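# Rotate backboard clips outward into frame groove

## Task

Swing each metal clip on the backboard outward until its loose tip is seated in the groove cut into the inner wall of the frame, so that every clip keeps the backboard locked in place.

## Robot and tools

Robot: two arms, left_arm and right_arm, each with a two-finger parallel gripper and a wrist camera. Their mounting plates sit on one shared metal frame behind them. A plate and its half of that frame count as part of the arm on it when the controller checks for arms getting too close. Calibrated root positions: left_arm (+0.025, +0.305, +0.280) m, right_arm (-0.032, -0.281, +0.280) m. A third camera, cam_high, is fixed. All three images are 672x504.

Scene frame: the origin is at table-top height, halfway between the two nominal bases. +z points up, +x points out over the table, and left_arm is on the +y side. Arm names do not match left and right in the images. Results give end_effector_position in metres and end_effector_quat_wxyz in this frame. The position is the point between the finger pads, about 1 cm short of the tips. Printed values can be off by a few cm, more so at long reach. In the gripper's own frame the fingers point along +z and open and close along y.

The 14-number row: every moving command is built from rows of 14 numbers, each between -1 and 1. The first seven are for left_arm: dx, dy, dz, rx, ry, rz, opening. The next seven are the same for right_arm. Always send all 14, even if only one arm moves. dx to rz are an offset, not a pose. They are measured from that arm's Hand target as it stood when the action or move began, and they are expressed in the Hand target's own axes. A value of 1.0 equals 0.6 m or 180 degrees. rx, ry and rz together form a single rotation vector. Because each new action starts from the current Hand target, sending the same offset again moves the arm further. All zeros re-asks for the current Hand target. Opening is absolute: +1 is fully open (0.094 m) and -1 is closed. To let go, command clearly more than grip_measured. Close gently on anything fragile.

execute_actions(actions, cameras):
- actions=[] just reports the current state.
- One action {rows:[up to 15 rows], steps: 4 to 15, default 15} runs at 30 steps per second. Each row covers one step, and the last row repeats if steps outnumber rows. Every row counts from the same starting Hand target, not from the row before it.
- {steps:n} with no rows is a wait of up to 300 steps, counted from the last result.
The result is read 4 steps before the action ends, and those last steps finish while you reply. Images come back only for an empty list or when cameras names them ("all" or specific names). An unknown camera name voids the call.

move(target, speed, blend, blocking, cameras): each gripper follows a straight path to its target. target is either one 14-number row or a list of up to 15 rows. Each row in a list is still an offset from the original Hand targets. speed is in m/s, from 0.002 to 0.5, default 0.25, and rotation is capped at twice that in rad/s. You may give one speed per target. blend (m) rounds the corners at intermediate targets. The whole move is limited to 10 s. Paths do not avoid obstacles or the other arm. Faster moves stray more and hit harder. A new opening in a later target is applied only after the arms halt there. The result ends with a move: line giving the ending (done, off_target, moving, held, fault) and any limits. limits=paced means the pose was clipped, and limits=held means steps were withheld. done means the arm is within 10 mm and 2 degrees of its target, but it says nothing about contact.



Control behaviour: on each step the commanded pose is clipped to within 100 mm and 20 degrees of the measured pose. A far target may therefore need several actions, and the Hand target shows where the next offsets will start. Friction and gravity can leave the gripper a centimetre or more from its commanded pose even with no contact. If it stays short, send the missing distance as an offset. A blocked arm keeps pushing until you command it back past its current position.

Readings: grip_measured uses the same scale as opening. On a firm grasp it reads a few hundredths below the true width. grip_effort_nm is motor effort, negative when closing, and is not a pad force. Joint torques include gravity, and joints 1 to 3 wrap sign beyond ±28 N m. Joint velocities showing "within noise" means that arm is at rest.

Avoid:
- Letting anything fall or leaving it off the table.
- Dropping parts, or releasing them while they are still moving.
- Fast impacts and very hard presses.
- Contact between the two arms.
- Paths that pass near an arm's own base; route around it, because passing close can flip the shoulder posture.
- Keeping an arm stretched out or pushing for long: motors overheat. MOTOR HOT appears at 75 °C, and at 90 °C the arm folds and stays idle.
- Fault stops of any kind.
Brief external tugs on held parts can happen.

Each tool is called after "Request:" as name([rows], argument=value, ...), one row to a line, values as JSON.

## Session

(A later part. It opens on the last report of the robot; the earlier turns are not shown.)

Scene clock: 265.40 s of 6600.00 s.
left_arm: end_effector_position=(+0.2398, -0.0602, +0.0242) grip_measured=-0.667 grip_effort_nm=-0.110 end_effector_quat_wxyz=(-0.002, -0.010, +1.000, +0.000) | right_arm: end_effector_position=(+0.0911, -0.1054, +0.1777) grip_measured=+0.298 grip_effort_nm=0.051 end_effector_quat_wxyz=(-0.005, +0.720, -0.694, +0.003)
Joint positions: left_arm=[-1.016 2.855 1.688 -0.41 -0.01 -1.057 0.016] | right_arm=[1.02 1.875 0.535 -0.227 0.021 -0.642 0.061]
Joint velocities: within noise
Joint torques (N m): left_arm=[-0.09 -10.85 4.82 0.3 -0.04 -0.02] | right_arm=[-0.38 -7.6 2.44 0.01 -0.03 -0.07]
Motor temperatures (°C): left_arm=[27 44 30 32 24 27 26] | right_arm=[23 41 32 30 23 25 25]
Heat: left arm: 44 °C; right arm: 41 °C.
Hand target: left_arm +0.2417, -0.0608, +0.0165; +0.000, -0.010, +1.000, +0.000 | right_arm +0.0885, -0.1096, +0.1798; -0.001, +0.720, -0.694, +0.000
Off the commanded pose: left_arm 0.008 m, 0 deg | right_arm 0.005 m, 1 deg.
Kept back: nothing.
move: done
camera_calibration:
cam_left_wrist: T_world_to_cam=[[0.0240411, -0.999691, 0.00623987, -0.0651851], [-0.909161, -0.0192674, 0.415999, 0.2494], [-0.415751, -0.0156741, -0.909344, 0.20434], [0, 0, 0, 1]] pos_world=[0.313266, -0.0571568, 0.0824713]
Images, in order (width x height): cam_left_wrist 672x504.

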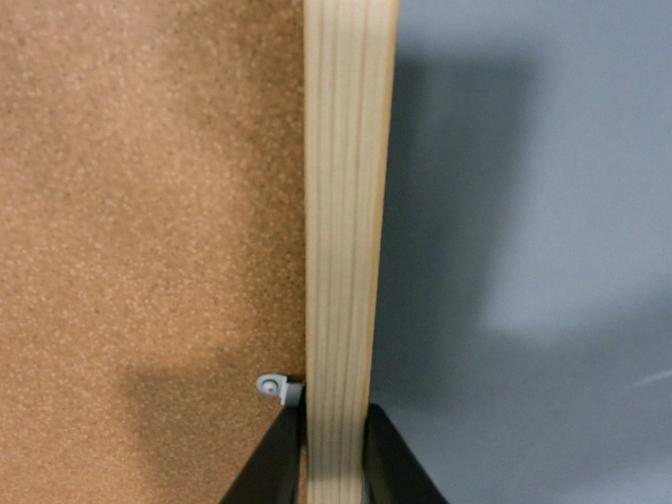

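Request:
move(target=[0,0,0,0,0,0,-0.73,0,0,0,0,0,0,0.3], cameras=["cam_left_wrist"])

Request:
zoom_image(camera="cam_left_wrist", region=[200, 320, 400, 500])

Scene clock: 266.33 s of 6600.00 s.
left_arm: end_effector_position=(+0.2398, -0.0607, +0.0242) grip_measured=-0.724 grip_effort_nm=-0.281 end_effector_quat_wxyz=(-0.003, -0.011, +1.000, -0.001) | right_arm: end_effector_position=(+0.0911, -0.1054, +0.1777) grip_measured=+0.298 grip_effort_nm=0.051 end_effector_quat_wxyz=(-0.005, +0.720, -0.694, +0.003)
Joint positions: left_arm=[-1.016 2.855 1.688 -0.408 -0.008 -1.057 0.013] | right_arm=[1.02 1.875 0.535 -0.227 0.021 -0.642 0.061]
Joint velocities: within noise
Joint torques (N m): left_arm=[-0.08 -10.84 4.83 0.28 -0.06 -0.02] | right_arm=[-0.47 -7.45 2.22 0 -0.05 -0.04]
Motor temperatures (°C): left_arm=[27 44 30 32 24 27 26] | right_arm=[23 41 32 30 23 25 25]
Heat: left arm: 44 °C; right arm: 41 °C.
Hand target: left_arm +0.2417, -0.0609, +0.0165; +0.000, -0.010, +1.000, +0.000 | right_arm +0.0885, -0.1096, +0.1798; -0.001, +0.720, -0.694, +0.000
Off the commanded pose: left_arm 0.008 m, 0 deg | right_arm 0.005 m, 1 deg.
Kept back: nothing.
move: done
camera_calibration:
cam_left_wrist: T_world_to_cam=[[0.0240753, -0.999671, 0.00883567, -0.0658347], [-0.908881, -0.0182061, 0.416657, 0.249324], [-0.416359, -0.0180617, -0.909021, 0.204302], [0, 0, 0, 1]] pos_world=[0.313254, -0.0575837, 0.0824141]
Images, in order (width x height): cam_left_wrist 672x504.

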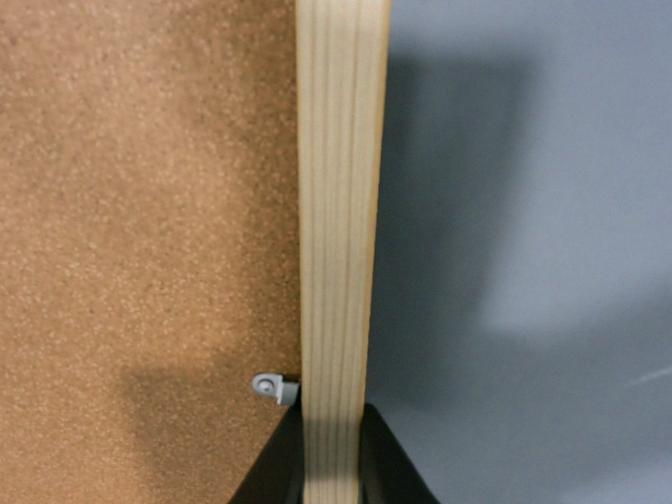

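Scaled by 2.520 from the camera's 672x504 image, which has a finer 960x720 frame.

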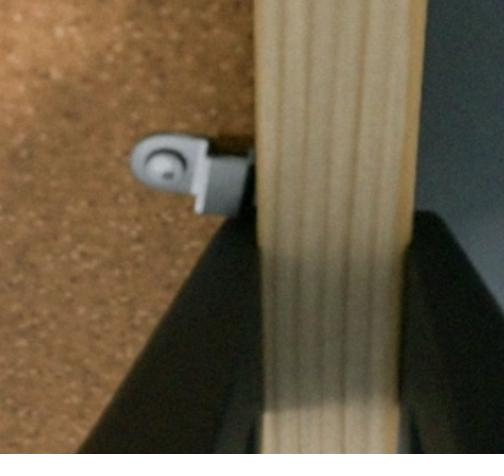

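Request:
move([
  [0,0,0,0,0,0,0.15,0,0,0,0,0,0,0.3],
  [0,0,-0.2,0,0,0,0.15,0,0,0,0,0,0,0.3],
  [-0.1,0.14,-0.3,0,0,0,0.15,0,0,0,0,0,0,0.3],
], speed=[0.1,0.1,0.15])

Request:
zoom_image(camera="cam_left_wrist", region=[0, 0, 504, 504])

Request:
zoom_image(camera="cam_left_wrist", region=[168, 0, 672, 504])

Scene clock: 269.80 s of 6600.00 s.
left_arm: end_effector_position=(+0.3038, +0.0212, +0.1898) grip_measured=+0.147 grip_effort_nm=0.159 end_effector_quat_wxyz=(+0.000, -0.017, +1.000, -0.004) | right_arm: end_effector_position=(+0.0911, -0.1054, +0.1777) grip_measured=+0.298 grip_effort_nm=0.056 end_effector_quat_wxyz=(-0.005, +0.720, -0.694, +0.003)
Joint positions: left_arm=[-0.776 2.31 1.407 -0.662 -0.009 -0.83 0.054] | right_arm=[1.02 1.875 0.535 -0.227 0.021 -0.642 0.061]
Joint velocities: within noise
Joint torques (N m): left_arm=[-0.5 -13.89 3.29 0.09 -0.06 0.02] | right_arm=[-0.42 -7.5 2.32 -0.01 -0.04 -0.07]
Motor temperatures (°C): left_arm=[27 45 30 32 24 27 26] | right_arm=[23 41 32 30 23 24 25]
Heat: left arm: 45 °C; right arm: 41 °C.
Hand target: left_arm +0.2999, +0.0244, +0.1965; +0.000, -0.010, +1.000, +0.000 | right_arm +0.0885, -0.1096, +0.1798; -0.001, +0.720, -0.694, +0.000
Off the commanded pose: left_arm 0.008 m, 1 deg | right_arm 0.005 m, 1 deg.
Kept back: nothing.
move: done
camera_calibration:
cam_left_wrist: T_world_to_cam=[[0.0367103, -0.999214, 0.0149861, 0.00807416], [-0.910915, -0.0272918, 0.41169, 0.241753], [-0.410958, -0.0287644, -0.911201, 0.381947], [0, 0, 0, 1]] pos_world=[0.376884, 0.0256522, 0.248381]
cam_right_wrist: T_world_to_cam=[[0.999119, 0.0413054, 0.00748435, -0.0869719], [0.0338551, -0.898288, 0.4381, -0.138579], [0.024819, -0.437461, -0.898895, 0.196876], [0, 0, 0, 1]] pos_world=[0.0867006, -0.0347659, 0.238333]

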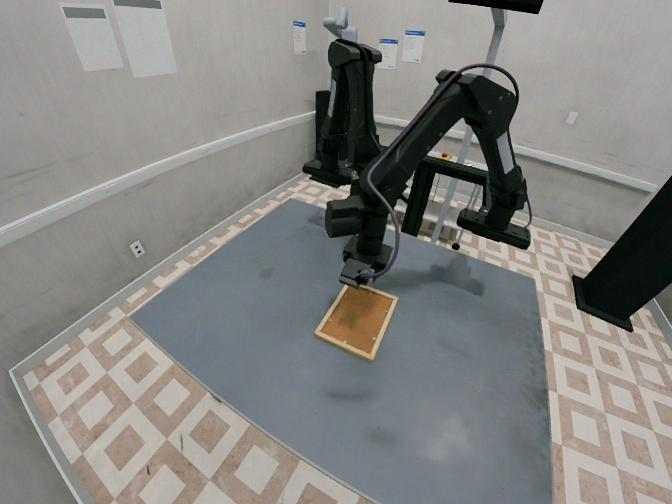

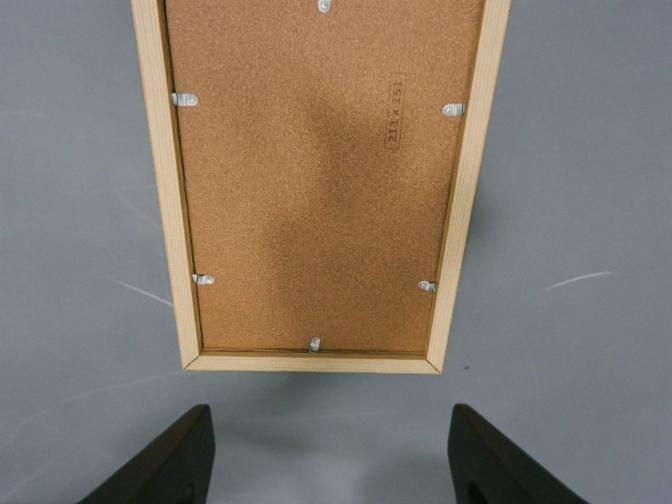

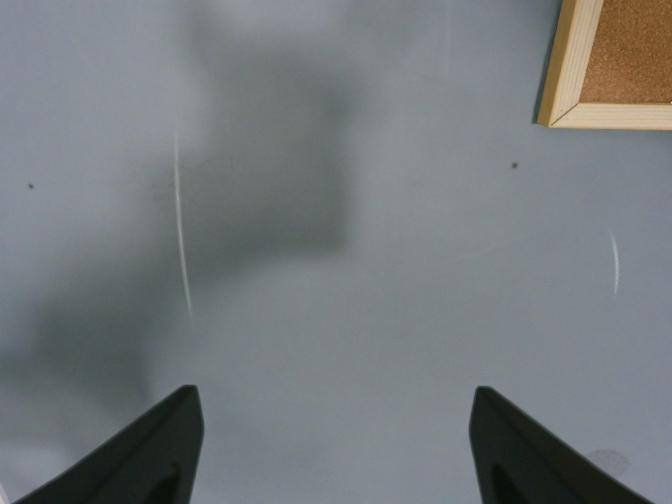

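Scaled by 1.000.

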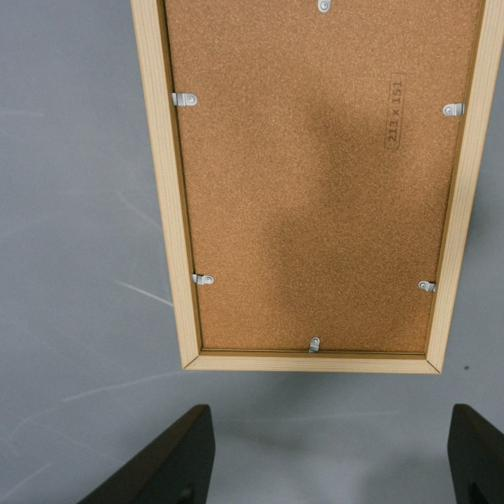

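Scaled by 1.000.

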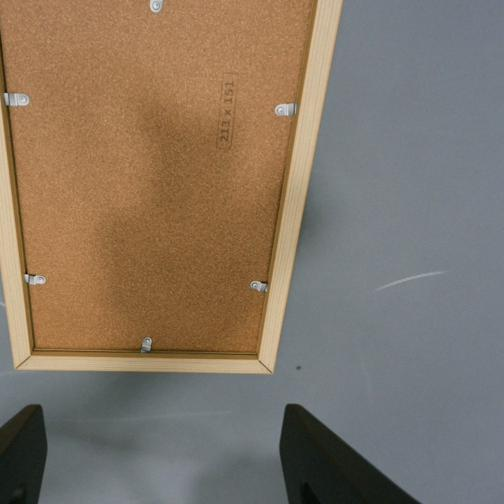

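Request:
zoom_image(camera="cam_left_wrist", region=[160, 240, 480, 400])

Request:
zoom_image(camera="cam_left_wrist", region=[150, 0, 510, 150])

Scaled by 1.575 from the camera's 672x504 image, which has a finer 960x720 frame.

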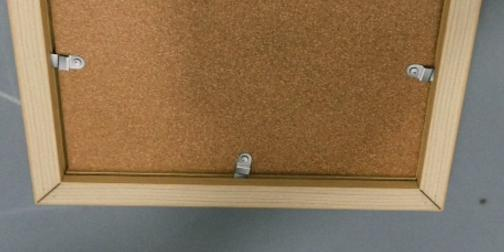

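Scaled by 1.400 from the camera's 672x504 image, which has a finer 960x720 frame.

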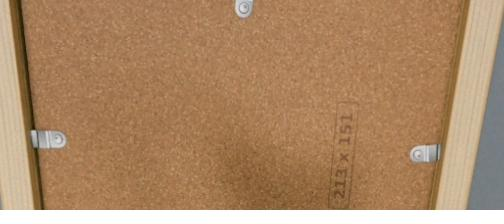

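Request:
move(target=[0.07,0,0.09,0,0,0,0.15,0,0,0,0,0,0,0.3], cameras=["cam_left_wrist"])

Request:
zoom_image(camera="cam_left_wrist", region=[230, 220, 430, 400])

Scene clock: 271.20 s of 6600.00 s.
left_arm: end_effector_position=(+0.2590, +0.0203, +0.1477) grip_measured=+0.147 grip_effort_nm=0.159 end_effector_quat_wxyz=(+0.000, -0.006, +1.000, -0.004) | right_arm: end_effector_position=(+0.0911, -0.1054, +0.1777) grip_measured=+0.298 grip_effort_nm=0.051 end_effector_quat_wxyz=(-0.005, +0.720, -0.694, +0.003)
Joint positions: left_arm=[-0.863 2.341 1.235 -0.46 -0.009 -0.895 0.054] | right_arm=[1.02 1.875 0.535 -0.227 0.021 -0.642 0.061]
Joint velocities: within noise
Joint torques (N m): left_arm=[-0.12 -9.87 3.08 0.31 -0.06 -0.09] | right_arm=[-0.43 -7.34 2.5 -0.01 0 -0.06]
Motor temperatures (°C): left_arm=[27 45 30 32 24 27 26] | right_arm=[23 41 32 30 23 24 25]
Heat: left arm: 45 °C; right arm: 41 °C.
Hand target: left_arm +0.2579, +0.0236, +0.1424; +0.000, -0.010, +1.000, +0.000 | right_arm +0.0885, -0.1096, +0.1798; -0.001, +0.720, -0.694, +0.000
Off the commanded pose: left_arm 0.006 m, 1 deg | right_arm 0.005 m, 1 deg.
Kept back: nothing.
move: done
camera_calibration:
cam_left_wrist: T_world_to_cam=[[0.014976, -0.999767, 0.0155662, 0.0150358], [-0.911326, -0.00724231, 0.411622, 0.217991], [-0.411413, -0.0203504, -0.911222, 0.325168], [0, 0, 0, 1]] pos_world=[0.332214, 0.0232284, 0.206337]
Images, in order (width x height): cam_left_wrist 672x504.

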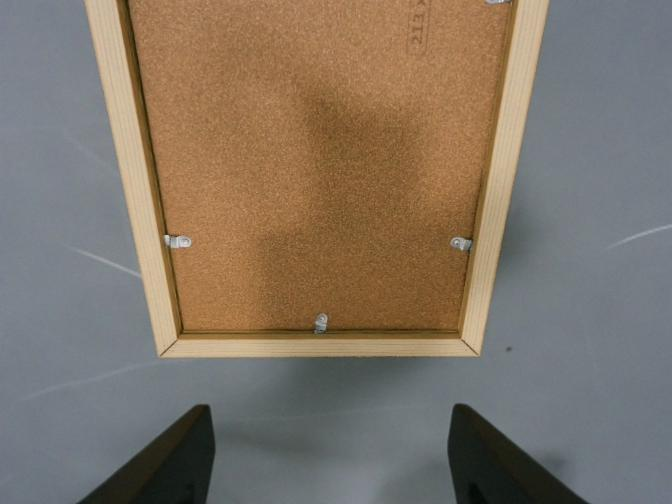

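Scaled by 2.520 from the camera's 672x504 image, which has a finer 960x720 frame.

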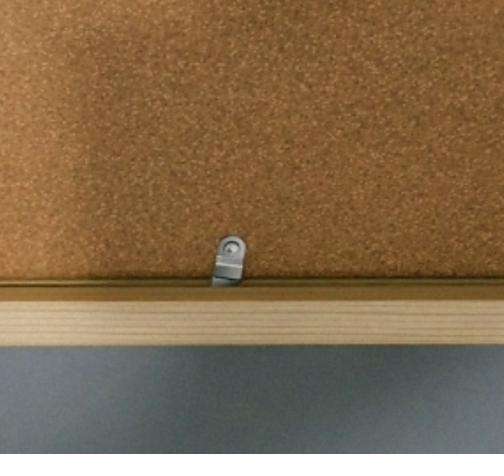

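Request:
finished_scene(scene=1)

The scene is finished: the task was done.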